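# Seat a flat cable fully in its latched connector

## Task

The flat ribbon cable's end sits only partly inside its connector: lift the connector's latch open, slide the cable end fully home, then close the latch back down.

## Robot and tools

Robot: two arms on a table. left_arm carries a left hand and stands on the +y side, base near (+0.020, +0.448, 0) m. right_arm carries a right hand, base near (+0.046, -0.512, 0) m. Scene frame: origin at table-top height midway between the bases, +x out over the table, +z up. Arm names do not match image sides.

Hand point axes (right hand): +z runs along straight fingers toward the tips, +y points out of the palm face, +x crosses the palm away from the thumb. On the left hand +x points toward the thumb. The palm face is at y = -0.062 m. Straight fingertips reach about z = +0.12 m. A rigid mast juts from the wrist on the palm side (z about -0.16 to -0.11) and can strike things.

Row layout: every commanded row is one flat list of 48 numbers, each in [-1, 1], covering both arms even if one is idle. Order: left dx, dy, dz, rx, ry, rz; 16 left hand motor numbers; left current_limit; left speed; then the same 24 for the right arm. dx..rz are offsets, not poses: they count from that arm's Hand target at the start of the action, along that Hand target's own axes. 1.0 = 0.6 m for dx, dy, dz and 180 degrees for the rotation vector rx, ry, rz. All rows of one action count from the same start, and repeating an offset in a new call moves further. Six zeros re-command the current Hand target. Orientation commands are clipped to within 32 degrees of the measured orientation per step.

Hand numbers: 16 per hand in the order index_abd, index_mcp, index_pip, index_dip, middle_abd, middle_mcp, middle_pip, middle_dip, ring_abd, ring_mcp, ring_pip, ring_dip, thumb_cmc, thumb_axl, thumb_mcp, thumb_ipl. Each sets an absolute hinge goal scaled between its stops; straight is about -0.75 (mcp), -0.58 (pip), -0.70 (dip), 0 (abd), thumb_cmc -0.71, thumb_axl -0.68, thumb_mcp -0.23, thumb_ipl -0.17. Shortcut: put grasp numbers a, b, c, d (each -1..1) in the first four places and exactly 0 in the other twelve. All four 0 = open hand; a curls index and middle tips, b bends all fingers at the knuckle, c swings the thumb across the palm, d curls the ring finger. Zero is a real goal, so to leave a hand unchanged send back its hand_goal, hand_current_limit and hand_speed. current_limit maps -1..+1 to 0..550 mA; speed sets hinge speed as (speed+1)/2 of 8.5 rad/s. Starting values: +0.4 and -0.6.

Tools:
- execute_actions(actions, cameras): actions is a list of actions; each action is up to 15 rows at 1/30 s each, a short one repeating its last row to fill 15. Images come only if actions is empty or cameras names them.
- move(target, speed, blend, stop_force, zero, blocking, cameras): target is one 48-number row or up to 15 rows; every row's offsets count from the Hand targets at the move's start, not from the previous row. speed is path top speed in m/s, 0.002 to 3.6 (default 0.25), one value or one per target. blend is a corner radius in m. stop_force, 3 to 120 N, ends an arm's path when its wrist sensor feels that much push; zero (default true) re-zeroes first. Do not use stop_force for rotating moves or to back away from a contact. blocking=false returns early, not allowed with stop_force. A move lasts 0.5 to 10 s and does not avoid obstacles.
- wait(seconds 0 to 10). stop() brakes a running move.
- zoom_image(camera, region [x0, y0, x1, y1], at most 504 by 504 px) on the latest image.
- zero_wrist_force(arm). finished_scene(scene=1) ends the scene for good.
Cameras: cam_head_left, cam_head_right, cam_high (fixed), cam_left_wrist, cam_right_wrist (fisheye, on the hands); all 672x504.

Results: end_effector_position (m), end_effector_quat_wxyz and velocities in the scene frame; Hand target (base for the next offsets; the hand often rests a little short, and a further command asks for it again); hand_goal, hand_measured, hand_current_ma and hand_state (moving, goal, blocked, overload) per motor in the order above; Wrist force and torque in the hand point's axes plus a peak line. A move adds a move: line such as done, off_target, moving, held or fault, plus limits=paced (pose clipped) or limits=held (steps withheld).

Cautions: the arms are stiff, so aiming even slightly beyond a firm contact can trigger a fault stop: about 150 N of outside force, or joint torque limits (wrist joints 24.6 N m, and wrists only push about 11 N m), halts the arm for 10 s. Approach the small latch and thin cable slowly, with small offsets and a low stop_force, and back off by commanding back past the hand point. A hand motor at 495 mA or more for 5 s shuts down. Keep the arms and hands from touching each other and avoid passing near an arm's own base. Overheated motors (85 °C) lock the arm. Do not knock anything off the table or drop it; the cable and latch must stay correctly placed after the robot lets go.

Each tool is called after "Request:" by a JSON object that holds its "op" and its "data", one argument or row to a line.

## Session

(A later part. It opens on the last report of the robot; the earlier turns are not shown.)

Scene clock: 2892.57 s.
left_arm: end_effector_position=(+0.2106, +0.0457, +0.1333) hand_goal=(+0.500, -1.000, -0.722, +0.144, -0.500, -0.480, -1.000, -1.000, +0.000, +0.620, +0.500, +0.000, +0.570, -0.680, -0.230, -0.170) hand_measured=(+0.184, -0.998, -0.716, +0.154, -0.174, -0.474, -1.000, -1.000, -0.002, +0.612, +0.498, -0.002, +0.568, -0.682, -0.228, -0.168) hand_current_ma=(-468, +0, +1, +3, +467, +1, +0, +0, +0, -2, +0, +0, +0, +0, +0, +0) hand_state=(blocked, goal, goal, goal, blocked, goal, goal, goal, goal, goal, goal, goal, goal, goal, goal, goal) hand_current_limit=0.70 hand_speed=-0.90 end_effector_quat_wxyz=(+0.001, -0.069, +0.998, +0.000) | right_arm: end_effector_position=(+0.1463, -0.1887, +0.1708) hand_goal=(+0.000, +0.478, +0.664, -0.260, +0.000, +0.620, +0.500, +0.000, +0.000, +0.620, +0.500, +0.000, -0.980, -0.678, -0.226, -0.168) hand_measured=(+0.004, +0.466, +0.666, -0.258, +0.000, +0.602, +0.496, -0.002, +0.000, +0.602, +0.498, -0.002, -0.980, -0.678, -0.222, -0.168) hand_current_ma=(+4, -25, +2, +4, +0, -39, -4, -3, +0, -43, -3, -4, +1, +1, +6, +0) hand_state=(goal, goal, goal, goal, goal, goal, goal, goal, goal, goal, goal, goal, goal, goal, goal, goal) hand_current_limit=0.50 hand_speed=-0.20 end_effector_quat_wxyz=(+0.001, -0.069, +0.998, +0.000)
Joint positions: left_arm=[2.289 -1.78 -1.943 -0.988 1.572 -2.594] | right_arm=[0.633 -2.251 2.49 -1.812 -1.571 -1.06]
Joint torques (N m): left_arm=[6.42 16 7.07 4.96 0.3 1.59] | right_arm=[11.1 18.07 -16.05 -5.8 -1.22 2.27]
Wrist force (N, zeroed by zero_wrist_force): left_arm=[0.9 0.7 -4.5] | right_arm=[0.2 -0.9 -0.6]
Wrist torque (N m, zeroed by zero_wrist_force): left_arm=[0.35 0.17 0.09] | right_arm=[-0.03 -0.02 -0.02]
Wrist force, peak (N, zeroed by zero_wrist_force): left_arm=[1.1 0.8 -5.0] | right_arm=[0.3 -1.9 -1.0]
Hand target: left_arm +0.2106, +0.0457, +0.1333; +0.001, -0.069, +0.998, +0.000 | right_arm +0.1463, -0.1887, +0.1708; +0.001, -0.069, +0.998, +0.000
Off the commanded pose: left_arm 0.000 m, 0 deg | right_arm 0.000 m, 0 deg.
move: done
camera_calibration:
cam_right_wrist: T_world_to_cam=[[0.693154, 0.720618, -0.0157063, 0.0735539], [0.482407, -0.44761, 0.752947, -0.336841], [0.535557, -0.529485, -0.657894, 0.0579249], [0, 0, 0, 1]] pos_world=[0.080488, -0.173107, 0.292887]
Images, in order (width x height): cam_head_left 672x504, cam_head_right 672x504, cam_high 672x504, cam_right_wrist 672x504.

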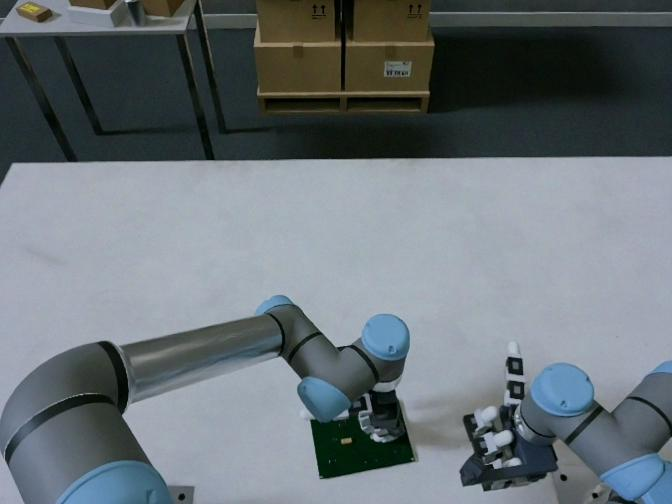

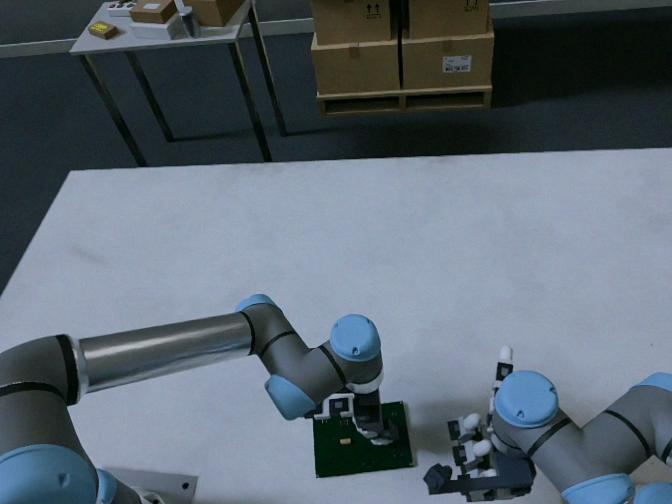

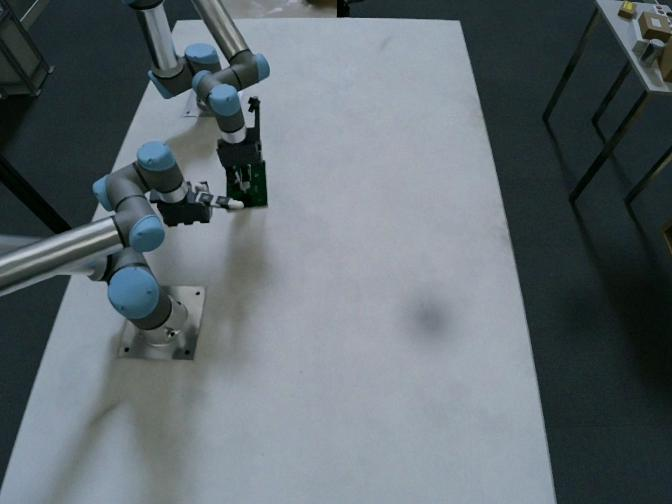

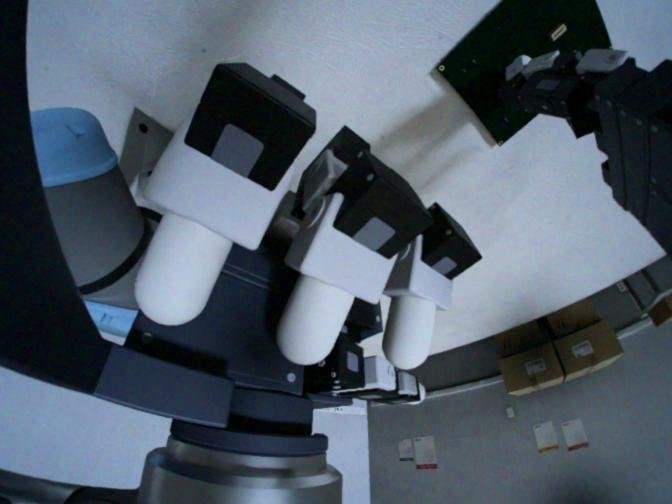

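Request:
{"op": "execute_actions", "data": {
  "actions": [],
  "cameras": ["cam_high"]
}}

Request:
{"op": "zoom_image", "data": {
  "camera": "cam_high",
  "region": [222, 160, 262, 190]
}}

Scene clock: 2918.53 s.
left_arm: end_effector_position=(+0.2106, +0.0457, +0.1333) hand_goal=(+0.500, -1.000, -0.722, +0.144, -0.500, -0.480, -1.000, -1.000, +0.000, +0.620, +0.500, +0.000, +0.570, -0.680, -0.230, -0.170) hand_measured=(+0.184, -0.998, -0.716, +0.154, -0.174, -0.474, -1.000, -1.000, -0.002, +0.612, +0.498, -0.002, +0.568, -0.682, -0.228, -0.168) hand_current_ma=(-468, +0, +1, +3, +467, +1, +0, +0, +0, -2, +0, +0, +0, +0, +0, +0) hand_state=(blocked, goal, goal, goal, blocked, goal, goal, goal, goal, goal, goal, goal, goal, goal, goal, goal) hand_current_limit=0.70 hand_speed=-0.90 end_effector_quat_wxyz=(+0.001, -0.069, +0.998, +0.000) | right_arm: end_effector_position=(+0.1463, -0.1887, +0.1708) hand_goal=(+0.000, +0.478, +0.664, -0.260, +0.000, +0.620, +0.500, +0.000, +0.000, +0.620, +0.500, +0.000, -0.980, -0.678, -0.226, -0.168) hand_measured=(+0.004, +0.466, +0.666, -0.258, +0.000, +0.602, +0.496, -0.002, +0.000, +0.602, +0.498, -0.002, -0.980, -0.678, -0.222, -0.168) hand_current_ma=(+4, -25, +2, +4, +0, -39, -4, -3, +0, -43, -3, -4, +1, +1, +6, +0) hand_state=(goal, goal, goal, goal, goal, goal, goal, goal, goal, goal, goal, goal, goal, goal, goal, goal) hand_current_limit=0.50 hand_speed=-0.20 end_effector_quat_wxyz=(+0.001, -0.069, +0.998, +0.000)
Joint positions: left_arm=[2.289 -1.78 -1.943 -0.988 1.572 -2.594] | right_arm=[0.633 -2.25 2.49 -1.812 -1.571 -1.059]
Joint velocities: within noise
Joint torques (N m): left_arm=[6.58 17.14 5.98 4.98 -0.91 1.44] | right_arm=[9.96 17.54 -16.58 -5.69 -1.24 1.55]
Motor temperatures (°C): left_arm=[23 27 24 34 30 33] | right_arm=[25 26 27 29 30 32]
Wrist force (N, zeroed by zero_wrist_force): left_arm=[1.2 0.7 -4.7] | right_arm=[-0.1 -0.8 -0.4]
Wrist torque (N m, zeroed by zero_wrist_force): left_arm=[0.36 0.12 0.11] | right_arm=[-0.03 0.03 -0.04]
Wrist force, peak (N, zeroed by zero_wrist_force): left_arm=[1.1 0.8 -4.9] | right_arm=[-0.1 -1.3 -0.8]
Hand target: left_arm +0.2106, +0.0457, +0.1333; +0.001, -0.069, +0.998, +0.000 | right_arm +0.1463, -0.1887, +0.1708; +0.001, -0.069, +0.998, +0.000
Off the commanded pose: left_arm 0.000 m, 0 deg | right_arm 0.000 m, 0 deg.
Images, in order (width x height): cam_high 672x504.

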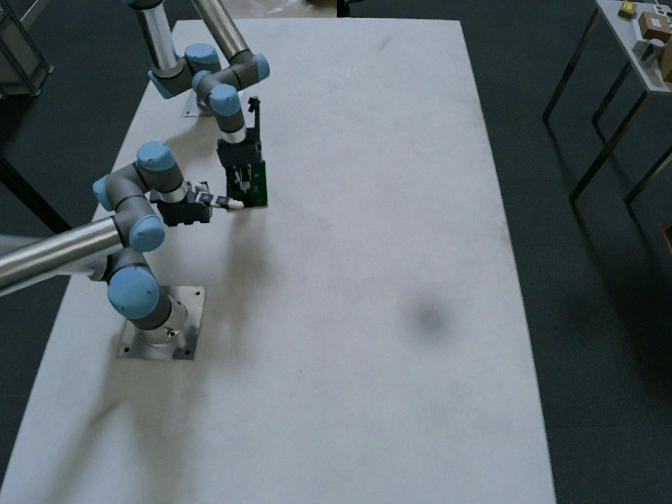

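Scaled by 12.600 from the camera's 672x504 image, which has a finer 960x720 frame.

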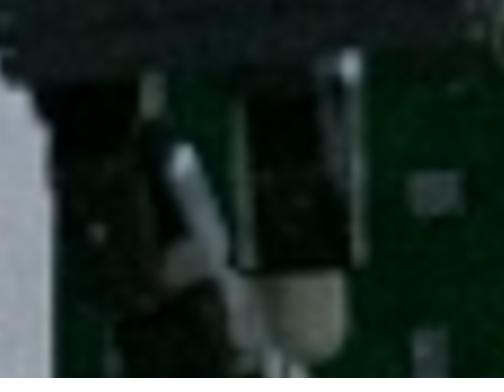

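Request:
{"op": "move", "data": {
  "target": [
    [0,0,-0.002,0,0,0, 0.5,-1,-0.7226,0.145, -0.5,-0.4795,-1,-1, 0,0.62,0.5,0.001, 0.571,-0.68,-0.23,-0.17, 0.7,-0.9, 0,0,0,0,0,0, 0,0.479,0.664,-0.26, 0,0.62,0.5,0.001, 0,0.62,0.5,0.001, -0.98,-0.678,-0.226,-0.168, 0.5,-0.2],
    [0,0,-0.002,0,0,0, 0.001,-1,-0.7226,0.145, -0.001,-0.4795,-1,-1, 0,0.62,0.5,0.001, 0.571,-0.68,-0.23,-0.17, 0.7,-0.85, 0,0,0,0,0,0, 0,0.479,0.664,-0.26, 0,0.62,0.5,0.001, 0,0.62,0.5,0.001, -0.98,-0.678,-0.226,-0.168, 0.5,-0.2],
    [0,0,0.0025,0,0,0, 0.001,-1,-0.7226,0.145, -0.001,-0.4795,-1,-1, 0,0.62,0.5,0.001, 0.571,-0.68,-0.23,-0.17, 0.7,-0.85, 0,0,0,0,0,0, 0,0.479,0.664,-0.26, 0,0.62,0.5,0.001, 0,0.62,0.5,0.001, -0.98,-0.678,-0.226,-0.168, 0.5,-0.2]
  ],
  "speed": 0.02,
  "cameras": ["cam_high"]
}}

Request:
{"op": "zoom_image", "data": {
  "camera": "cam_high",
  "region": [222, 160, 262, 190]
}}

Scene clock: 2941.67 s.
left_arm: end_effector_position=(+0.2106, +0.0457, +0.1320) hand_goal=(+0.000, -1.000, -0.722, +0.144, -0.002, -0.480, -1.000, -1.000, +0.000, +0.620, +0.500, +0.000, +0.570, -0.680, -0.230, -0.170) hand_measured=(+0.002, -0.998, -0.716, +0.146, -0.006, -0.478, -1.000, -1.000, -0.002, +0.612, +0.498, -0.002, +0.568, -0.682, -0.228, -0.168) hand_current_ma=(+0, +0, +1, +0, +0, +0, +0, +0, +0, -2, +0, +0, +0, +0, +0, +0) hand_state=(goal, goal, goal, goal, goal, goal, goal, goal, goal, goal, goal, goal, goal, goal, goal, goal) hand_current_limit=0.70 hand_speed=-0.85 end_effector_quat_wxyz=(+0.001, -0.069, +0.998, +0.000) | right_arm: end_effector_position=(+0.1463, -0.1887, +0.1708) hand_goal=(+0.000, +0.478, +0.664, -0.260, +0.000, +0.620, +0.500, +0.000, +0.000, +0.620, +0.500, +0.000, -0.980, -0.678, -0.226, -0.168) hand_measured=(+0.004, +0.466, +0.666, -0.258, +0.000, +0.602, +0.496, -0.002, +0.000, +0.602, +0.498, -0.002, -0.980, -0.678, -0.222, -0.168) hand_current_ma=(+4, -25, +2, +4, +0, -39, -4, -3, +0, -43, -3, -4, +1, +1, +6, +0) hand_state=(goal, goal, goal, goal, goal, goal, goal, goal, goal, goal, goal, goal, goal, goal, goal, goal) hand_current_limit=0.50 hand_speed=-0.20 end_effector_quat_wxyz=(+0.001, -0.069, +0.998, +0.000)
Joint positions: left_arm=[2.289 -1.782 -1.944 -0.985 1.572 -2.594] | right_arm=[0.633 -2.25 2.49 -1.812 -1.571 -1.059]
Joint torques (N m): left_arm=[6.79 17.17 7.53 4.65 -1.28 1.37] | right_arm=[11.01 18.39 -21.61 -5.84 -1.22 1.89]
Wrist force (N, zeroed by zero_wrist_force): left_arm=[-0.3 0.0 0.2] | right_arm=[-0.2 -1.1 -0.5]
Wrist torque (N m, zeroed by zero_wrist_force): left_arm=[-0.03 0.04 -0.03] | right_arm=[-0.07 0.03 -0.05]
Wrist force, peak (N, zeroed by zero_wrist_force): left_arm=[1.1 0.9 -5.0] | right_arm=[-0.2 -1.3 -0.8]
Hand target: left_arm +0.2106, +0.0457, +0.1318; +0.001, -0.069, +0.998, +0.000 | right_arm +0.1463, -0.1887, +0.1708; +0.001, -0.069, +0.998, +0.000
Off the commanded pose: left_arm 0.000 m, 0 deg | right_arm 0.000 m, 0 deg.
move: done
Images, in order (width x height): cam_high 672x504.

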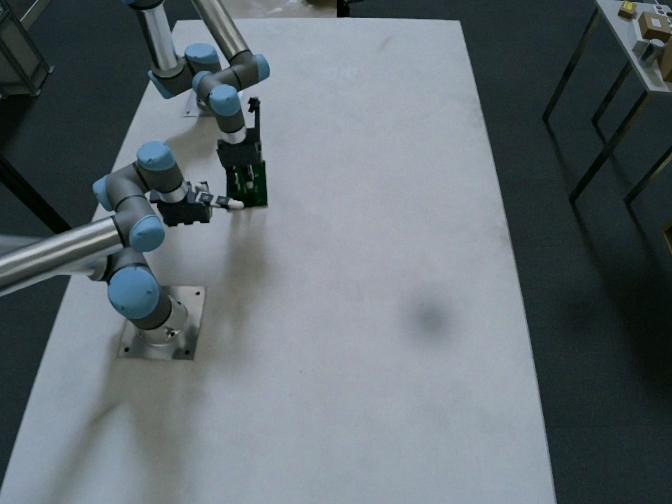

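Scaled by 12.600 from the camera's 672x504 image, which has a finer 960x720 frame.

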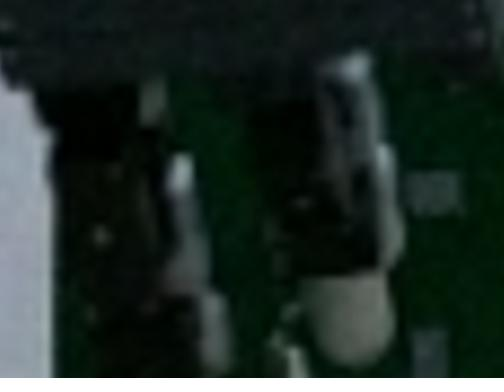

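Request:
{"op": "execute_actions", "data": {
  "actions": [
    [[0,0,0,0,0,0, 0.5,-1,-0.7226,0.145, -0.5,-0.4795,-1,-1, 0,0.62,0.5,0.001, 0.571,-0.68,-0.23,-0.17, 0.77,-0.9, 0,0,0,0,0,0, 0,0.479,0.664,-0.26, 0,0.62,0.5,0.001, 0,0.62,0.5,0.001, -0.98,-0.678,-0.226,-0.168, 0.5,-0.2]]
  ],
  "cameras": []
}}

Request:
{"op": "wait", "data": {
  "seconds": 2,
  "cameras": ["cam_high"]
}}

Request:
{"op": "zoom_image", "data": {
  "camera": "cam_high",
  "region": [222, 160, 262, 190]
}}

Scene clock: 2952.57 s.
left_arm: end_effector_position=(+0.2106, +0.0457, +0.1318) hand_goal=(+0.500, -1.000, -0.722, +0.144, -0.500, -0.480, -1.000, -1.000, +0.000, +0.620, +0.500, +0.000, +0.570, -0.680, -0.230, -0.170) hand_measured=(+0.184, -1.000, -0.722, +0.142, -0.174, -0.476, -1.000, -1.000, -0.002, +0.612, +0.498, -0.002, +0.568, -0.682, -0.228, -0.168) hand_current_ma=(-484, +0, +0, +0, +486, +0, +0, +0, +0, -2, +0, +0, +0, +0, +0, +0) hand_state=(blocked, goal, goal, goal, blocked, goal, goal, goal, goal, goal, goal, goal, goal, goal, goal, goal) hand_current_limit=0.77 hand_speed=-0.90 end_effector_quat_wxyz=(+0.001, -0.069, +0.998, +0.000) | right_arm: end_effector_position=(+0.1463, -0.1887, +0.1708) hand_goal=(+0.000, +0.478, +0.664, -0.260, +0.000, +0.620, +0.500, +0.000, +0.000, +0.620, +0.500, +0.000, -0.980, -0.678, -0.226, -0.168) hand_measured=(+0.004, +0.466, +0.666, -0.258, +0.000, +0.602, +0.496, -0.002, +0.000, +0.602, +0.498, -0.002, -0.980, -0.678, -0.222, -0.168) hand_current_ma=(+4, -25, +2, +4, +0, -39, -4, -3, +0, -43, -3, -4, +1, +1, +6, +0) hand_state=(goal, goal, goal, goal, goal, goal, goal, goal, goal, goal, goal, goal, goal, goal, goal, goal) hand_current_limit=0.50 hand_speed=-0.20 end_effector_quat_wxyz=(+0.001, -0.069, +0.998, +0.000)
Joint positions: left_arm=[2.289 -1.782 -1.945 -0.984 1.572 -2.594] | right_arm=[0.633 -2.25 2.49 -1.812 -1.571 -1.059]
Joint torques (N m): left_arm=[7.1 19.23 10.06 5.03 -1.37 1.56] | right_arm=[10.81 18.66 -26.54 -5.85 -1.16 1.85]
Wrist force (N, zeroed by zero_wrist_force): left_arm=[0.0 -0.1 1.1] | right_arm=[0.0 -1.0 -0.3]
Wrist torque (N m, zeroed by zero_wrist_force): left_arm=[-0.09 0.00 0.00] | right_arm=[-0.07 0.01 -0.03]
Wrist force, peak (N, zeroed by zero_wrist_force): left_arm=[-0.1 -0.2 1.2] | right_arm=[-0.2 -1.3 -0.9]
Hand target: left_arm +0.2106, +0.0457, +0.1318; +0.001, -0.069, +0.998, +0.000 | right_arm +0.1463, -0.1887, +0.1708; +0.001, -0.069, +0.998, +0.000
Off the commanded pose: left_arm 0.000 m, 0 deg | right_arm 0.000 m, 0 deg.
Step readings (end_effector_position of left_arm | right_arm):
0: (+0.2106, +0.0457, +0.1318) | (+0.1463, -0.1887, +0.1708)
1: (+0.2106, +0.0457, +0.1318) | (+0.1463, -0.1887, +0.1708)
2: (+0.2106, +0.0457, +0.1318) | (+0.1463, -0.1887, +0.1708)
4: (+0.2106, +0.0457, +0.1318) | (+0.1463, -0.1887, +0.1708)
8: (+0.2106, +0.0457, +0.1318) | (+0.1463, -0.1887, +0.1708)
15: (+0.2106, +0.0457, +0.1318) | (+0.1463, -0.1887, +0.1708)
No camera images: "cameras" was empty.

Scene clock: 2954.57 s.
left_arm: end_effector_position=(+0.2106, +0.0457, +0.1318) hand_goal=(+0.500, -1.000, -0.722, +0.144, -0.500, -0.480, -1.000, -1.000, +0.000, +0.620, +0.500, +0.000, +0.570, -0.680, -0.230, -0.170) hand_measured=(+0.184, -1.000, -0.722, +0.142, -0.174, -0.476, -1.000, -1.000, -0.002, +0.612, +0.498, -0.002, +0.568, -0.682, -0.228, -0.168) hand_current_ma=(-487, +0, +0, +0, +487, +0, +0, +0, +0, -2, +0, +0, +0, +0, +0, +0) hand_state=(blocked, goal, goal, goal, blocked, goal, goal, goal, goal, goal, goal, goal, goal, goal, goal, goal) hand_current_limit=0.77 hand_speed=-0.90 end_effector_quat_wxyz=(+0.001, -0.069, +0.998, +0.000) | right_arm: end_effector_position=(+0.1463, -0.1887, +0.1708) hand_goal=(+0.000, +0.478, +0.664, -0.260, +0.000, +0.620, +0.500, +0.000, +0.000, +0.620, +0.500, +0.000, -0.980, -0.678, -0.226, -0.168) hand_measured=(+0.004, +0.466, +0.666, -0.258, +0.000, +0.602, +0.496, -0.002, +0.000, +0.602, +0.498, -0.002, -0.980, -0.678, -0.222, -0.168) hand_current_ma=(+4, -25, +2, +4, +0, -39, -4, -3, +0, -43, -3, -4, +1, +1, +6, +0) hand_state=(goal, goal, goal, goal, goal, goal, goal, goal, goal, goal, goal, goal, goal, goal, goal, goal) hand_current_limit=0.50 hand_speed=-0.20 end_effector_quat_wxyz=(+0.001, -0.069, +0.998, +0.000)
Joint positions: left_arm=[2.289 -1.782 -1.945 -0.984 1.572 -2.594] | right_arm=[0.633 -2.25 2.49 -1.812 -1.571 -1.059]
Joint torques (N m): left_arm=[5.96 21.98 13.37 4.69 -1.19 1.68] | right_arm=[10.51 18.32 -26.7 -5.79 -1.25 1.9]
Wrist force (N, zeroed by zero_wrist_force): left_arm=[0.0 0.0 0.9] | right_arm=[0.2 -0.9 -0.3]
Wrist torque (N m, zeroed by zero_wrist_force): left_arm=[-0.07 0.00 0.00] | right_arm=[-0.06 -0.01 -0.02]
Wrist force, peak (N, zeroed by zero_wrist_force): left_arm=[0.0 -0.1 1.2] | right_arm=[-0.2 -1.3 -0.6]
Hand target: left_arm +0.2106, +0.0457, +0.1318; +0.001, -0.069, +0.998, +0.000 | right_arm +0.1463, -0.1887, +0.1708; +0.001, -0.069, +0.998, +0.000
Off the commanded pose: left_arm 0.000 m, 0 deg | right_arm 0.000 m, 0 deg.
wait: 2.00 s; at rest by 0.17 s
Images, in order (width x height): cam_high 672x504.

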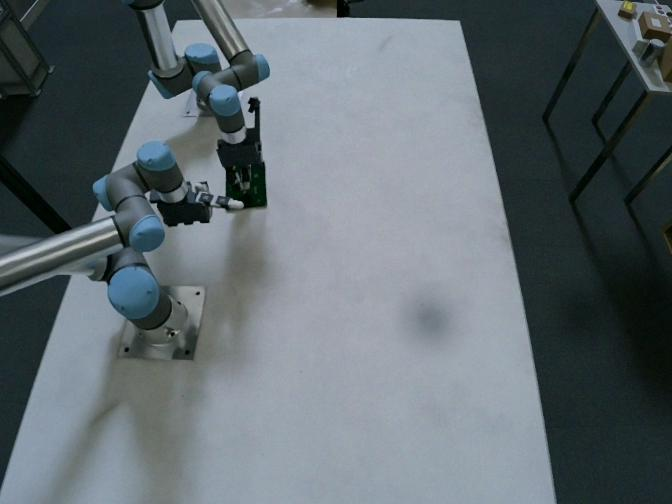

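Scaled by 12.600 from the camera's 672x504 image, which has a finer 960x720 frame.

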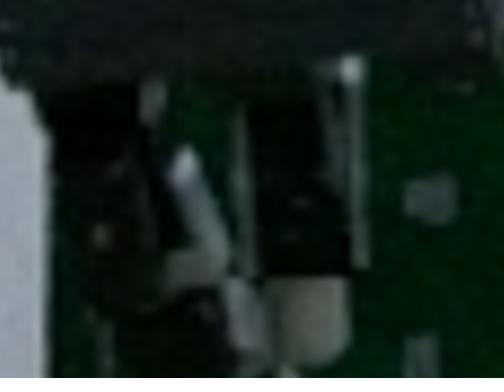

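Request:
{"op": "move", "data": {
  "target": [0,0,0.00133,0,0,0, 0.5,-1,-0.7226,0.145, -0.5,-0.4795,-1,-1, 0,0.62,0.5,0.001, 0.571,-0.68,-0.23,-0.17, 0.77,-0.9, 0,0,0,0,0,0, 0,0.479,0.664,-0.26, 0,0.62,0.5,0.001, 0,0.62,0.5,0.001, -0.98,-0.678,-0.226,-0.168, 0.5,-0.2],
  "speed": 0.01
}}

Request:
{"op": "move", "data": {
  "target": [0,0,0.00133,0,0,0, 0.5,-1,-0.7226,0.145, -0.5,-0.4795,-1,-1, 0,0.62,0.5,0.001, 0.571,-0.68,-0.23,-0.17, 0.77,-0.9, 0,0,0,0,0,0, 0,0.479,0.664,-0.26, 0,0.62,0.5,0.001, 0,0.62,0.5,0.001, -0.98,-0.678,-0.226,-0.168, 0.5,-0.2],
  "speed": 0.01
}}

Request:
{"op": "move", "data": {
  "target": [0,0,0.00133,0,0,0, 0.5,-1,-0.7226,0.145, -0.5,-0.4795,-1,-1, 0,0.62,0.5,0.001, 0.571,-0.68,-0.23,-0.17, 0.77,-0.9, 0,0,0,0,0,0, 0,0.479,0.664,-0.26, 0,0.62,0.5,0.001, 0,0.62,0.5,0.001, -0.98,-0.678,-0.226,-0.168, 0.5,-0.2],
  "speed": 0.01,
  "cameras": ["cam_high"]
}}

Request:
{"op": "zoom_image", "data": {
  "camera": "cam_high",
  "region": [222, 160, 262, 190]
}}

Scene clock: 2963.47 s.
left_arm: end_effector_position=(+0.2106, +0.0457, +0.1311) hand_goal=(+0.500, -1.000, -0.722, +0.144, -0.500, -0.480, -1.000, -1.000, +0.000, +0.620, +0.500, +0.000, +0.570, -0.680, -0.230, -0.170) hand_measured=(+0.186, -1.000, -0.722, +0.146, -0.174, -0.474, -1.000, -1.000, -0.002, +0.612, +0.498, -0.002, +0.568, -0.682, -0.228, -0.168) hand_current_ma=(-487, +0, +0, +0, +487, +1, +0, +0, +0, -2, +0, +0, +0, +0, +0, +0) hand_state=(blocked, goal, goal, goal, blocked, goal, goal, goal, goal, goal, goal, goal, goal, goal, goal, goal) hand_current_limit=0.77 hand_speed=-0.90 end_effector_quat_wxyz=(+0.001, -0.069, +0.998, +0.000) | right_arm: end_effector_position=(+0.1463, -0.1887, +0.1708) hand_goal=(+0.000, +0.478, +0.664, -0.260, +0.000, +0.620, +0.500, +0.000, +0.000, +0.620, +0.500, +0.000, -0.980, -0.678, -0.226, -0.168) hand_measured=(+0.004, +0.466, +0.666, -0.258, +0.000, +0.602, +0.496, -0.002, +0.000, +0.602, +0.498, -0.002, -0.980, -0.678, -0.222, -0.168) hand_current_ma=(+4, -25, +2, +4, +0, -39, -4, -3, +0, -43, -3, -4, +1, +1, +6, +0) hand_state=(goal, goal, goal, goal, goal, goal, goal, goal, goal, goal, goal, goal, goal, goal, goal, goal) hand_current_limit=0.50 hand_speed=-0.20 end_effector_quat_wxyz=(+0.001, -0.069, +0.998, +0.000)
Joint positions: left_arm=[2.289 -1.783 -1.945 -0.982 1.572 -2.594] | right_arm=[0.633 -2.25 2.49 -1.812 -1.571 -1.059]
Joint torques (N m): left_arm=[6.57 17.68 6.04 4.66 -1.36 1.76] | right_arm=[11.09 18.18 -26.63 -5.75 -1.09 1.79]
Wrist force (N, zeroed by zero_wrist_force): left_arm=[-0.8 0.5 -3.5] | right_arm=[0.0 -0.8 -0.7]
Wrist torque (N m, zeroed by zero_wrist_force): left_arm=[0.27 -0.03 -0.07] | right_arm=[-0.01 0.02 -0.04]
Wrist force, peak (N, zeroed by zero_wrist_force): left_arm=[-0.8 0.5 -3.5] | right_arm=[-0.1 -1.4 -0.7]
Hand target: left_arm +0.2106, +0.0457, +0.1310; +0.001, -0.069, +0.998, +0.000 | right_arm +0.1463, -0.1887, +0.1708; +0.001, -0.069, +0.998, +0.000
Off the commanded pose: left_arm 0.000 m, 0 deg | right_arm 0.000 m, 0 deg.
move: done

Scene clock: 2964.17 s.
left_arm: end_effector_position=(+0.2106, +0.0457, +0.1303) hand_goal=(+0.500, -1.000, -0.722, +0.144, -0.500, -0.480, -1.000, -1.000, +0.000, +0.620, +0.500, +0.000, +0.570, -0.680, -0.230, -0.170) hand_measured=(+0.194, -1.000, -0.720, +0.154, -0.174, -0.470, -1.000, -1.000, -0.002, +0.612, +0.498, -0.002, +0.568, -0.682, -0.228, -0.168) hand_current_ma=(-486, +0, +0, +3, +487, +3, +0, +0, +0, -2, +0, +0, +0, +0, +0, +0) hand_state=(blocked, goal, goal, goal, blocked, goal, goal, goal, goal, goal, goal, goal, goal, goal, goal, goal) hand_current_limit=0.77 hand_speed=-0.90 end_effector_quat_wxyz=(+0.001, -0.069, +0.998, +0.000) | right_arm: end_effector_position=(+0.1463, -0.1887, +0.1708) hand_goal=(+0.000, +0.478, +0.664, -0.260, +0.000, +0.620, +0.500, +0.000, +0.000, +0.620, +0.500, +0.000, -0.980, -0.678, -0.226, -0.168) hand_measured=(+0.004, +0.466, +0.666, -0.258, +0.000, +0.602, +0.496, -0.002, +0.000, +0.602, +0.498, -0.002, -0.980, -0.678, -0.222, -0.168) hand_current_ma=(+4, -25, +2, +4, +0, -39, -4, -3, +0, -43, -3, -4, +1, +1, +6, +0) hand_state=(goal, goal, goal, goal, goal, goal, goal, goal, goal, goal, goal, goal, goal, goal, goal, goal) hand_current_limit=0.50 hand_speed=-0.20 end_effector_quat_wxyz=(+0.001, -0.069, +0.998, +0.000)
Joint positions: left_arm=[2.289 -1.784 -1.947 -0.98 1.572 -2.594] | right_arm=[0.633 -2.25 2.49 -1.812 -1.571 -1.059]
Joint torques (N m): left_arm=[6.98 14 5.73 4.2 -1.12 1.62] | right_arm=[11.14 18.49 -26.45 -5.75 -1.13 1.75]
Wrist force (N, zeroed by zero_wrist_force): left_arm=[-1.1 0.3 -6.0] | right_arm=[0.0 -0.7 -0.6]
Wrist torque (N m, zeroed by zero_wrist_force): left_arm=[0.50 -0.15 -0.10] | right_arm=[0.00 0.02 -0.03]
Wrist force, peak (N, zeroed by zero_wrist_force): left_arm=[-1.3 0.2 -6.2] | right_arm=[0.1 -1.3 -0.7]
Hand target: left_arm +0.2106, +0.0457, +0.1302; +0.001, -0.069, +0.998, +0.000 | right_arm +0.1463, -0.1887, +0.1708; +0.001, -0.069, +0.998, +0.000
Off the commanded pose: left_arm 0.000 m, 0 deg | right_arm 0.000 m, 0 deg.
move: done

Scene clock: 2964.87 s.
left_arm: end_effector_position=(+0.2106, +0.0457, +0.1295) hand_goal=(+0.500, -1.000, -0.722, +0.144, -0.500, -0.480, -1.000, -1.000, +0.000, +0.620, +0.500, +0.000, +0.570, -0.680, -0.230, -0.170) hand_measured=(+0.198, -1.000, -0.722, +0.162, -0.174, -0.466, -1.000, -1.000, -0.002, +0.612, +0.498, -0.002, +0.568, -0.682, -0.228, -0.168) hand_current_ma=(-486, +0, +0, +8, +487, +5, +0, +0, +0, -2, +0, +0, +0, +0, +0, +0) hand_state=(blocked, goal, goal, goal, blocked, goal, goal, goal, goal, goal, goal, goal, goal, goal, goal, goal) hand_current_limit=0.77 hand_speed=-0.90 end_effector_quat_wxyz=(+0.001, -0.069, +0.998, +0.000) | right_arm: end_effector_position=(+0.1463, -0.1887, +0.1708) hand_goal=(+0.000, +0.478, +0.664, -0.260, +0.000, +0.620, +0.500, +0.000, +0.000, +0.620, +0.500, +0.000, -0.980, -0.678, -0.226, -0.168) hand_measured=(+0.004, +0.466, +0.666, -0.258, +0.000, +0.602, +0.496, -0.002, +0.000, +0.602, +0.498, -0.002, -0.980, -0.678, -0.222, -0.168) hand_current_ma=(+4, -25, +2, +4, +0, -39, -4, -3, +0, -43, -3, -4, +1, +1, +6, +0) hand_state=(goal, goal, goal, goal, goal, goal, goal, goal, goal, goal, goal, goal, goal, goal, goal, goal) hand_current_limit=0.50 hand_speed=-0.20 end_effector_quat_wxyz=(+0.001, -0.069, +0.998, +0.000)
Joint positions: left_arm=[2.289 -1.786 -1.948 -0.978 1.572 -2.594] | right_arm=[0.633 -2.25 2.49 -1.812 -1.571 -1.059]
Joint torques (N m): left_arm=[7.99 12.18 4.67 3.56 -1.43 1.74] | right_arm=[11.11 18.21 -26.68 -5.7 -1.11 1.74]
Wrist force (N, zeroed by zero_wrist_force): left_arm=[-1.5 -0.3 -8.6] | right_arm=[-0.2 -1.2 -0.6]
Wrist torque (N m, zeroed by zero_wrist_force): left_arm=[0.77 -0.17 -0.13] | right_arm=[-0.07 0.04 -0.05]
Wrist force, peak (N, zeroed by zero_wrist_force): left_arm=[-1.7 -0.2 -9.0] | right_arm=[0.1 -1.3 -0.6]
Hand target: left_arm +0.2106, +0.0457, +0.1294; +0.001, -0.069, +0.998, +0.000 | right_arm +0.1463, -0.1887, +0.1708; +0.001, -0.069, +0.998, +0.000
Off the commanded pose: left_arm 0.000 m, 0 deg | right_arm 0.000 m, 0 deg.
move: done
Images, in order (width x height): cam_high 672x504.

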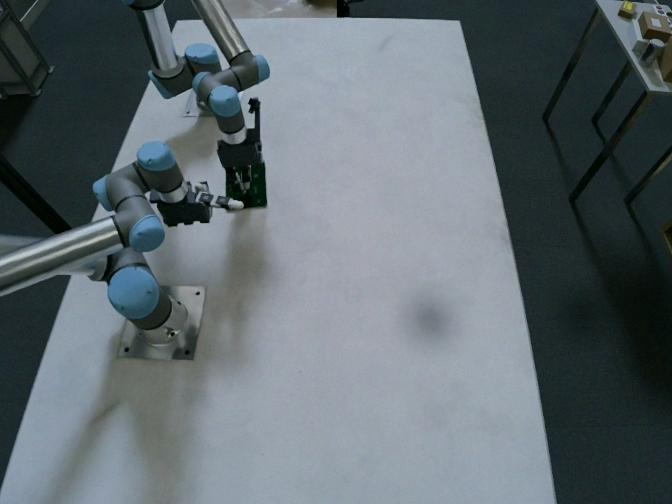

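Scaled by 12.600 from the camera's 672x504 image, which has a finer 960x720 frame.

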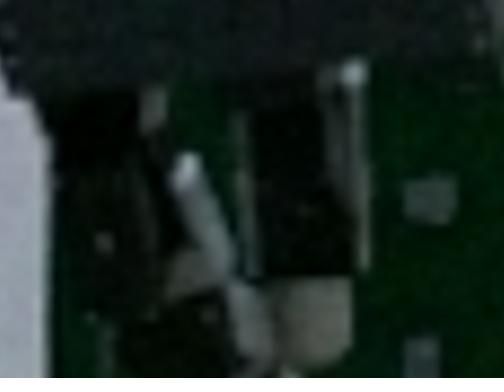

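Request:
{"op": "move", "data": {
  "target": [0,0,0.00117,0,0,0, 0.5,-1,-0.7226,0.145, -0.5,-0.4795,-1,-1, 0,0.62,0.5,0.001, 0.571,-0.68,-0.23,-0.17, 0.77,-0.9, 0,0,0,0,0,0, 0,0.479,0.664,-0.26, 0,0.62,0.5,0.001, 0,0.62,0.5,0.001, -0.98,-0.678,-0.226,-0.168, 0.5,-0.2],
  "speed": 0.01
}}

Request:
{"op": "wait", "data": {
  "seconds": 1
}}

Scene clock: 2970.00 s.
left_arm: end_effector_position=(+0.2106, +0.0457, +0.1288) hand_goal=(+0.500, -1.000, -0.722, +0.144, -0.500, -0.480, -1.000, -1.000, +0.000, +0.620, +0.500, +0.000, +0.570, -0.680, -0.230, -0.170) hand_measured=(+0.202, -1.000, -0.724, +0.166, -0.174, -0.466, -1.000, -1.000, -0.002, +0.612, +0.498, -0.002, +0.568, -0.682, -0.228, -0.168) hand_current_ma=(-487, +0, +0, +11, +487, +6, +0, +0, +0, -2, +0, +0, +0, +0, +0, +0) hand_state=(blocked, goal, goal, blocked, blocked, goal, goal, goal, goal, goal, goal, goal, goal, goal, goal, goal) hand_current_limit=0.77 hand_speed=-0.90 end_effector_quat_wxyz=(+0.001, -0.069, +0.998, +0.000) | right_arm: end_effector_position=(+0.1463, -0.1887, +0.1708) hand_goal=(+0.000, +0.478, +0.664, -0.260, +0.000, +0.620, +0.500, +0.000, +0.000, +0.620, +0.500, +0.000, -0.980, -0.678, -0.226, -0.168) hand_measured=(+0.004, +0.466, +0.666, -0.258, +0.000, +0.602, +0.496, -0.002, +0.000, +0.602, +0.498, -0.002, -0.980, -0.678, -0.222, -0.168) hand_current_ma=(+4, -25, +2, +4, +0, -39, -4, -3, +0, -43, -3, -4, +1, +1, +6, +0) hand_state=(goal, goal, goal, goal, goal, goal, goal, goal, goal, goal, goal, goal, goal, goal, goal, goal) hand_current_limit=0.50 hand_speed=-0.20 end_effector_quat_wxyz=(+0.001, -0.069, +0.998, +0.000)
Joint positions: left_arm=[2.289 -1.787 -1.948 -0.976 1.572 -2.594] | right_arm=[0.633 -2.25 2.49 -1.812 -1.571 -1.059]
Joint torques (N m): left_arm=[6.85 13.47 3.77 3.55 -1.32 1.57] | right_arm=[10.69 18.23 -26.5 -5.7 -1.06 1.72]
Wrist force (N, zeroed by zero_wrist_force): left_arm=[-1.8 -0.7 -8.9] | right_arm=[0.0 -0.9 -0.6]
Wrist torque (N m, zeroed by zero_wrist_force): left_arm=[0.81 -0.19 -0.15] | right_arm=[-0.04 0.02 -0.04]
Wrist force, peak (N, zeroed by zero_wrist_force): left_arm=[-2.0 -0.6 -9.6] | right_arm=[-0.1 -1.3 -0.7]
Hand target: left_arm +0.2106, +0.0457, +0.1287; +0.001, -0.069, +0.998, +0.000 | right_arm +0.1463, -0.1887, +0.1708; +0.001, -0.069, +0.998, +0.000
Off the commanded pose: left_arm 0.000 m, 0 deg | right_arm 0.000 m, 0 deg.
move: done

Scene clock: 2971.00 s.
left_arm: end_effector_position=(+0.2106, +0.0457, +0.1287) hand_goal=(+0.500, -1.000, -0.722, +0.144, -0.500, -0.480, -1.000, -1.000, +0.000, +0.620, +0.500, +0.000, +0.570, -0.680, -0.230, -0.170) hand_measured=(+0.202, -1.000, -0.724, +0.166, -0.174, -0.466, -1.000, -1.000, -0.002, +0.612, +0.498, -0.002, +0.568, -0.682, -0.228, -0.168) hand_current_ma=(-487, +0, +0, +11, +487, +6, +0, +0, +0, -2, +0, +0, +0, +0, +0, +0) hand_state=(blocked, goal, goal, blocked, blocked, goal, goal, goal, goal, goal, goal, goal, goal, goal, goal, goal) hand_current_limit=0.77 hand_speed=-0.90 end_effector_quat_wxyz=(+0.001, -0.069, +0.998, +0.000) | right_arm: end_effector_position=(+0.1463, -0.1887, +0.1708) hand_goal=(+0.000, +0.478, +0.664, -0.260, +0.000, +0.620, +0.500, +0.000, +0.000, +0.620, +0.500, +0.000, -0.980, -0.678, -0.226, -0.168) hand_measured=(+0.004, +0.466, +0.666, -0.258, +0.000, +0.602, +0.496, -0.002, +0.000, +0.602, +0.498, -0.002, -0.980, -0.678, -0.222, -0.168) hand_current_ma=(+4, -25, +2, +4, +0, -39, -4, -3, +0, -43, -3, -4, +1, +1, +6, +0) hand_state=(goal, goal, goal, goal, goal, goal, goal, goal, goal, goal, goal, goal, goal, goal, goal, goal) hand_current_limit=0.50 hand_speed=-0.20 end_effector_quat_wxyz=(+0.001, -0.069, +0.998, +0.000)
Joint positions: left_arm=[2.289 -1.787 -1.948 -0.976 1.572 -2.594] | right_arm=[0.633 -2.25 2.49 -1.812 -1.571 -1.059]
Joint torques (N m): left_arm=[7.53 12.71 4.13 3.58 -1.33 1.75] | right_arm=[11.1 17.78 -26.31 -5.67 -1.06 1.77]
Wrist force (N, zeroed by zero_wrist_force): left_arm=[-1.9 -0.6 -9.1] | right_arm=[0.0 -1.1 -0.7]
Wrist torque (N m, zeroed by zero_wrist_force): left_arm=[0.83 -0.19 -0.16] | right_arm=[-0.04 0.03 -0.04]
Wrist force, peak (N, zeroed by zero_wrist_force): left_arm=[-1.9 -0.8 -9.1] | right_arm=[0.0 -1.1 -0.8]
Hand target: left_arm +0.2106, +0.0457, +0.1287; +0.001, -0.069, +0.998, +0.000 | right_arm +0.1463, -0.1887, +0.1708; +0.001, -0.069, +0.998, +0.000
Off the commanded pose: left_arm 0.000 m, 0 deg | right_arm 0.000 m, 0 deg.
wait: 1.00 s; at rest by 0.17 s

Request:
{"op": "move", "data": {
  "target": [0,0,-0.0025,0,0,0, 0.5,-1,-0.7226,0.145, -0.5,-0.4795,-1,-1, 0,0.62,0.5,0.001, 0.571,-0.68,-0.23,-0.17, 0.77,-0.9, 0,0,0,0,0,0, 0,0.479,0.664,-0.26, 0,0.62,0.5,0.001, 0,0.62,0.5,0.001, -0.98,-0.678,-0.226,-0.168, 0.5,-0.2],
  "speed": 0.01
}}

Request:
{"op": "move", "data": {
  "target": [0,0,-0.0015,0,0,0, 0.5,-1,-0.7226,0.145, -0.5,-0.4795,-1,-1, 0,0.62,0.5,0.001, 0.571,-0.68,-0.23,-0.17, 0.77,-0.9, 0,0,0,0,0,0, 0,0.479,0.664,-0.26, 0,0.62,0.5,0.001, 0,0.62,0.5,0.001, -0.98,-0.678,-0.226,-0.168, 0.5,-0.2],
  "speed": 0.01
}}

Request:
{"op": "move", "data": {
  "target": [0,0,-0.001,0,0,0, 0.5,-1,-0.7226,0.145, -0.5,-0.4795,-1,-1, 0,0.62,0.5,0.001, 0.571,-0.68,-0.23,-0.17, 0.77,-0.9, 0,0,0,0,0,0, 0,0.479,0.664,-0.26, 0,0.62,0.5,0.001, 0,0.62,0.5,0.001, -0.98,-0.678,-0.226,-0.168, 0.5,-0.2],
  "speed": 0.01
}}

Request:
{"op": "move", "data": {
  "target": [0,0,-0.001,0,0,0, 0.5,-1,-0.7226,0.145, -0.5,-0.4795,-1,-1, 0,0.62,0.5,0.001, 0.571,-0.68,-0.23,-0.17, 0.77,-0.9, 0,0,0,0,0,0, 0,0.479,0.664,-0.26, 0,0.62,0.5,0.001, 0,0.62,0.5,0.001, -0.98,-0.678,-0.226,-0.168, 0.5,-0.2],
  "speed": 0.01
}}

Scene clock: 2998.43 s.
left_arm: end_effector_position=(+0.2106, +0.0457, +0.1301) hand_goal=(+0.500, -1.000, -0.722, +0.144, -0.500, -0.480, -1.000, -1.000, +0.000, +0.620, +0.500, +0.000, +0.570, -0.680, -0.230, -0.170) hand_measured=(+0.202, -1.000, -0.724, +0.166, -0.174, -0.466, -0.998, -1.000, -0.002, +0.612, +0.498, -0.002, +0.568, -0.682, -0.228, -0.168) hand_current_ma=(-487, +0, +0, +10, +487, +6, +0, +0, +0, -2, +0, +0, +0, +0, +0, +0) hand_state=(blocked, goal, goal, blocked, blocked, goal, goal, goal, goal, goal, goal, goal, goal, goal, goal, goal) hand_current_limit=0.77 hand_speed=-0.90 end_effector_quat_wxyz=(+0.001, -0.069, +0.998, +0.000) | right_arm: end_effector_position=(+0.1463, -0.1887, +0.1708) hand_goal=(+0.000, +0.478, +0.664, -0.260, +0.000, +0.620, +0.500, +0.000, +0.000, +0.620, +0.500, +0.000, -0.980, -0.678, -0.226, -0.168) hand_measured=(+0.004, +0.466, +0.666, -0.258, +0.000, +0.602, +0.496, -0.002, +0.000, +0.602, +0.498, -0.002, -0.980, -0.678, -0.222, -0.168) hand_current_ma=(+4, -25, +2, +4, +0, -39, -4, -3, +0, -43, -3, -4, +1, +1, +6, +0) hand_state=(goal, goal, goal, goal, goal, goal, goal, goal, goal, goal, goal, goal, goal, goal, goal, goal) hand_current_limit=0.50 hand_speed=-0.20 end_effector_quat_wxyz=(+0.001, -0.069, +0.998, +0.000)
Joint positions: left_arm=[2.289 -1.785 -1.947 -0.98 1.572 -2.594] | right_arm=[0.633 -2.25 2.49 -1.812 -1.571 -1.059]
Joint torques (N m): left_arm=[7.3 40.14 32.09 0.51 -1.14 1.45] | right_arm=[10.54 18.3 -26.66 -5.7 -1.04 1.66]
Wrist force (N, zeroed by zero_wrist_force): left_arm=[-0.1 -0.1 1.1] | right_arm=[-0.1 -1.2 -0.4]
Wrist torque (N m, zeroed by zero_wrist_force): left_arm=[-0.11 0.02 -0.01] | right_arm=[-0.09 0.03 -0.06]
Wrist force, peak (N, zeroed by zero_wrist_force): left_arm=[-1.9 -0.9 -9.2] | right_arm=[-0.2 -1.5 -0.5]
Hand target: left_arm +0.2106, +0.0457, +0.1302; +0.001, -0.069, +0.998, +0.000 | right_arm +0.1463, -0.1887, +0.1708; +0.001, -0.069, +0.998, +0.000
Off the commanded pose: left_arm 0.000 m, 0 deg | right_arm 0.000 m, 0 deg.
move: done

Scene clock: 2999.13 s.
left_arm: end_effector_position=(+0.2106, +0.0457, +0.1311) hand_goal=(+0.500, -1.000, -0.722, +0.144, -0.500, -0.480, -1.000, -1.000, +0.000, +0.620, +0.500, +0.000, +0.570, -0.680, -0.230, -0.170) hand_measured=(+0.202, -1.000, -0.724, +0.166, -0.174, -0.466, -0.998, -1.000, -0.002, +0.612, +0.498, -0.002, +0.568, -0.682, -0.228, -0.168) hand_current_ma=(-487, +0, +0, +10, +487, +6, +0, +0, +0, -2, +0, +0, +0, +0, +0, +0) hand_state=(blocked, goal, goal, blocked, blocked, goal, goal, goal, goal, goal, goal, goal, goal, goal, goal, goal) hand_current_limit=0.77 hand_speed=-0.90 end_effector_quat_wxyz=(+0.001, -0.069, +0.998, +0.000) | right_arm: end_effector_position=(+0.1463, -0.1887, +0.1708) hand_goal=(+0.000, +0.478, +0.664, -0.260, +0.000, +0.620, +0.500, +0.000, +0.000, +0.620, +0.500, +0.000, -0.980, -0.678, -0.226, -0.168) hand_measured=(+0.004, +0.466, +0.666, -0.258, +0.000, +0.602, +0.496, -0.002, +0.000, +0.602, +0.498, -0.002, -0.980, -0.678, -0.222, -0.168) hand_current_ma=(+4, -25, +2, +4, +0, -39, -4, -3, +0, -43, -3, -4, +1, +1, +6, +0) hand_state=(goal, goal, goal, goal, goal, goal, goal, goal, goal, goal, goal, goal, goal, goal, goal, goal) hand_current_limit=0.50 hand_speed=-0.20 end_effector_quat_wxyz=(+0.001, -0.069, +0.998, +0.000)
Joint positions: left_arm=[2.289 -1.783 -1.945 -0.982 1.572 -2.594] | right_arm=[0.633 -2.25 2.49 -1.812 -1.571 -1.059]
Joint torques (N m): left_arm=[5.24 39.2 31.51 0.43 -1.34 1.37] | right_arm=[10.87 17.82 -26.62 -5.72 -1.05 1.67]
Wrist force (N, zeroed by zero_wrist_force): left_arm=[0.1 -0.1 1.0] | right_arm=[0.0 -1.0 -0.5]
Wrist torque (N m, zeroed by zero_wrist_force): left_arm=[-0.09 -0.01 0.01] | right_arm=[-0.05 0.00 -0.03]
Wrist force, peak (N, zeroed by zero_wrist_force): left_arm=[-0.2 0.0 1.2] | right_arm=[0.0 -1.2 -0.7]
Hand target: left_arm +0.2106, +0.0457, +0.1311; +0.001, -0.069, +0.998, +0.000 | right_arm +0.1463, -0.1887, +0.1708; +0.001, -0.069, +0.998, +0.000
Off the commanded pose: left_arm 0.000 m, 0 deg | right_arm 0.000 m, 0 deg.
move: done

Scene clock: 2999.83 s.
left_arm: end_effector_position=(+0.2106, +0.0457, +0.1317) hand_goal=(+0.500, -1.000, -0.722, +0.144, -0.500, -0.480, -1.000, -1.000, +0.000, +0.620, +0.500, +0.000, +0.570, -0.680, -0.230, -0.170) hand_measured=(+0.202, -1.000, -0.724, +0.166, -0.174, -0.466, -0.998, -1.000, -0.002, +0.612, +0.498, -0.002, +0.568, -0.682, -0.228, -0.168) hand_current_ma=(-487, +0, +0, +10, +487, +6, +0, +0, +0, -2, +0, +0, +0, +0, +0, +0) hand_state=(blocked, goal, goal, blocked, blocked, goal, goal, goal, goal, goal, goal, goal, goal, goal, goal, goal) hand_current_limit=0.77 hand_speed=-0.90 end_effector_quat_wxyz=(+0.001, -0.069, +0.998, +0.000) | right_arm: end_effector_position=(+0.1463, -0.1887, +0.1708) hand_goal=(+0.000, +0.478, +0.664, -0.260, +0.000, +0.620, +0.500, +0.000, +0.000, +0.620, +0.500, +0.000, -0.980, -0.678, -0.226, -0.168) hand_measured=(+0.004, +0.466, +0.666, -0.258, +0.000, +0.602, +0.496, -0.002, +0.000, +0.602, +0.498, -0.002, -0.980, -0.678, -0.222, -0.168) hand_current_ma=(+4, -25, +2, +4, +0, -39, -4, -3, +0, -43, -3, -4, +1, +1, +6, +0) hand_state=(goal, goal, goal, goal, goal, goal, goal, goal, goal, goal, goal, goal, goal, goal, goal, goal) hand_current_limit=0.50 hand_speed=-0.20 end_effector_quat_wxyz=(+0.001, -0.069, +0.998, +0.000)
Joint positions: left_arm=[2.289 -1.782 -1.945 -0.984 1.572 -2.594] | right_arm=[0.633 -2.25 2.49 -1.812 -1.571 -1.059]
Joint torques (N m): left_arm=[4.99 39.93 30.61 0.66 -1.28 0.85] | right_arm=[10.76 17.53 -27.19 -5.68 -1.02 1.69]
Wrist force (N, zeroed by zero_wrist_force): left_arm=[0.0 0.0 1.1] | right_arm=[0.0 -1.2 -0.5]
Wrist torque (N m, zeroed by zero_wrist_force): left_arm=[-0.08 0.01 0.00] | right_arm=[-0.07 0.02 -0.04]
Wrist force, peak (N, zeroed by zero_wrist_force): left_arm=[0.0 0.0 1.2] | right_arm=[-0.1 -1.4 -0.5]
Hand target: left_arm +0.2106, +0.0457, +0.1317; +0.001, -0.069, +0.998, +0.000 | right_arm +0.1463, -0.1887, +0.1708; +0.001, -0.069, +0.998, +0.000
Off the commanded pose: left_arm 0.000 m, 0 deg | right_arm 0.000 m, 0 deg.
move: done

Scene clock: 3000.53 s.
left_arm: end_effector_position=(+0.2106, +0.0457, +0.1323) hand_goal=(+0.500, -1.000, -0.722, +0.144, -0.500, -0.480, -1.000, -1.000, +0.000, +0.620, +0.500, +0.000, +0.570, -0.680, -0.230, -0.170) hand_measured=(+0.202, -1.000, -0.724, +0.166, -0.174, -0.466, -0.998, -1.000, -0.002, +0.612, +0.498, -0.002, +0.568, -0.682, -0.228, -0.168) hand_current_ma=(-487, +0, +0, +10, +487, +6, +0, +0, +0, -2, +0, +0, +0, +0, +0, +0) hand_state=(blocked, goal, goal, blocked, blocked, goal, goal, goal, goal, goal, goal, goal, goal, goal, goal, goal) hand_current_limit=0.77 hand_speed=-0.90 end_effector_quat_wxyz=(+0.001, -0.069, +0.998, +0.000) | right_arm: end_effector_position=(+0.1463, -0.1887, +0.1708) hand_goal=(+0.000, +0.478, +0.664, -0.260, +0.000, +0.620, +0.500, +0.000, +0.000, +0.620, +0.500, +0.000, -0.980, -0.678, -0.226, -0.168) hand_measured=(+0.004, +0.466, +0.666, -0.258, +0.000, +0.602, +0.496, -0.002, +0.000, +0.602, +0.498, -0.002, -0.980, -0.678, -0.222, -0.168) hand_current_ma=(+4, -25, +2, +4, +0, -39, -4, -3, +0, -43, -3, -4, +1, +1, +6, +0) hand_state=(goal, goal, goal, goal, goal, goal, goal, goal, goal, goal, goal, goal, goal, goal, goal, goal) hand_current_limit=0.50 hand_speed=-0.20 end_effector_quat_wxyz=(+0.001, -0.069, +0.998, +0.000)
Joint positions: left_arm=[2.289 -1.782 -1.944 -0.986 1.572 -2.594] | right_arm=[0.633 -2.25 2.49 -1.812 -1.571 -1.059]
Joint torques (N m): left_arm=[3.18 42.15 31.01 0.49 -1.19 0.44] | right_arm=[10.91 17.85 -26.59 -5.69 -1.08 1.73]
Wrist force (N, zeroed by zero_wrist_force): left_arm=[0.0 0.1 1.2] | right_arm=[0.0 -1.0 -0.6]
Wrist torque (N m, zeroed by zero_wrist_force): left_arm=[-0.09 0.00 0.00] | right_arm=[-0.05 0.02 -0.04]
Wrist force, peak (N, zeroed by zero_wrist_force): left_arm=[0.0 0.1 1.2] | right_arm=[-0.2 -1.2 -0.8]
Hand target: left_arm +0.2106, +0.0457, +0.1323; +0.001, -0.069, +0.998, +0.000 | right_arm +0.1463, -0.1887, +0.1708; +0.001, -0.069, +0.998, +0.000
Off the commanded pose: left_arm 0.000 m, 0 deg | right_arm 0.000 m, 0 deg.
move: done

Request:
{"op": "execute_actions", "data": {
  "actions": [],
  "cameras": ["cam_high"]
}}

Request:
{"op": "zoom_image", "data": {
  "camera": "cam_high",
  "region": [222, 160, 262, 190]
}}

Request:
{"op": "zoom_image", "data": {
  "camera": "cam_high",
  "region": [230, 168, 250, 183]
}}

Scene clock: 3008.90 s.
left_arm: end_effector_position=(+0.2106, +0.0457, +0.1323) hand_goal=(+0.500, -1.000, -0.722, +0.144, -0.500, -0.480, -1.000, -1.000, +0.000, +0.620, +0.500, +0.000, +0.570, -0.680, -0.230, -0.170) hand_measured=(+0.202, -1.000, -0.724, +0.166, -0.174, -0.466, -0.998, -1.000, -0.002, +0.612, +0.498, -0.002, +0.568, -0.682, -0.228, -0.168) hand_current_ma=(-487, +0, +0, +10, +487, +6, +0, +0, +0, -2, +0, +0, +0, +0, +0, +0) hand_state=(blocked, goal, goal, blocked, blocked, goal, goal, goal, goal, goal, goal, goal, goal, goal, goal, goal) hand_current_limit=0.77 hand_speed=-0.90 end_effector_quat_wxyz=(+0.001, -0.069, +0.998, +0.000) | right_arm: end_effector_position=(+0.1463, -0.1887, +0.1708) hand_goal=(+0.000, +0.478, +0.664, -0.260, +0.000, +0.620, +0.500, +0.000, +0.000, +0.620, +0.500, +0.000, -0.980, -0.678, -0.226, -0.168) hand_measured=(+0.004, +0.466, +0.666, -0.258, +0.000, +0.602, +0.496, -0.002, +0.000, +0.602, +0.498, -0.002, -0.980, -0.678, -0.222, -0.168) hand_current_ma=(+4, -25, +2, +4, +0, -39, -4, -3, +0, -43, -3, -4, +1, +1, +6, +0) hand_state=(goal, goal, goal, goal, goal, goal, goal, goal, goal, goal, goal, goal, goal, goal, goal, goal) hand_current_limit=0.50 hand_speed=-0.20 end_effector_quat_wxyz=(+0.001, -0.069, +0.998, +0.000)
Joint positions: left_arm=[2.289 -1.782 -1.944 -0.986 1.572 -2.594] | right_arm=[0.633 -2.25 2.49 -1.812 -1.571 -1.059]
Joint velocities: within noise
Joint torques (N m): left_arm=[-4.68 39.33 31.32 0.49 -1.11 -1.69] | right_arm=[10.82 18.01 -26.5 -5.63 -1.07 1.68]
Motor temperatures (°C): left_arm=[23 27 24 34 30 33] | right_arm=[25 26 27 29 30 32]
Wrist force (N, zeroed by zero_wrist_force): left_arm=[-0.2 0.0 1.1] | right_arm=[-0.2 -1.3 -0.3]
Wrist torque (N m, zeroed by zero_wrist_force): left_arm=[-0.09 0.03 -0.02] | right_arm=[-0.10 0.04 -0.06]
Wrist force, peak (N, zeroed by zero_wrist_force): left_arm=[-0.1 -0.1 1.3] | right_arm=[0.0 -1.4 -0.7]
Hand target: left_arm +0.2106, +0.0457, +0.1323; +0.001, -0.069, +0.998, +0.000 | right_arm +0.1463, -0.1887, +0.1708; +0.001, -0.069, +0.998, +0.000
Off the commanded pose: left_arm 0.000 m, 0 deg | right_arm 0.000 m, 0 deg.
Images, in order (width x height): cam_high 672x504.

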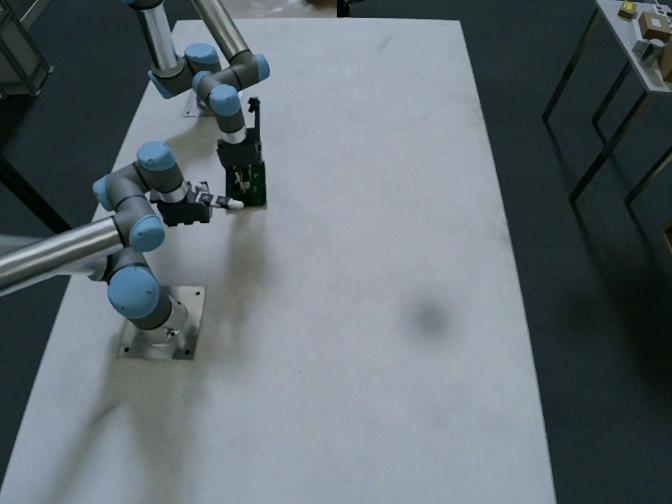

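Scaled by 12.600 from the camera's 672x504 image, which has a finer 960x720 frame.

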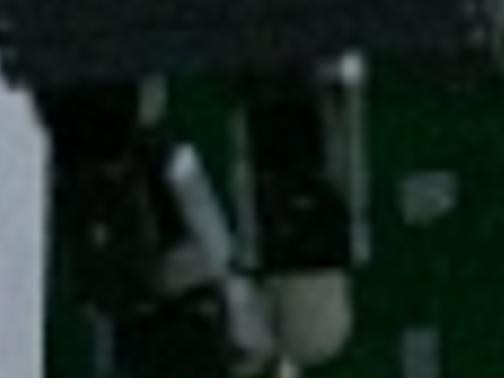

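Scaled by 25.200 from the camera's 672x504 image, which has a finer 960x720 frame.

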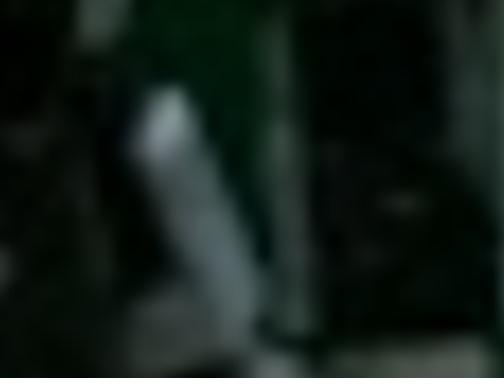

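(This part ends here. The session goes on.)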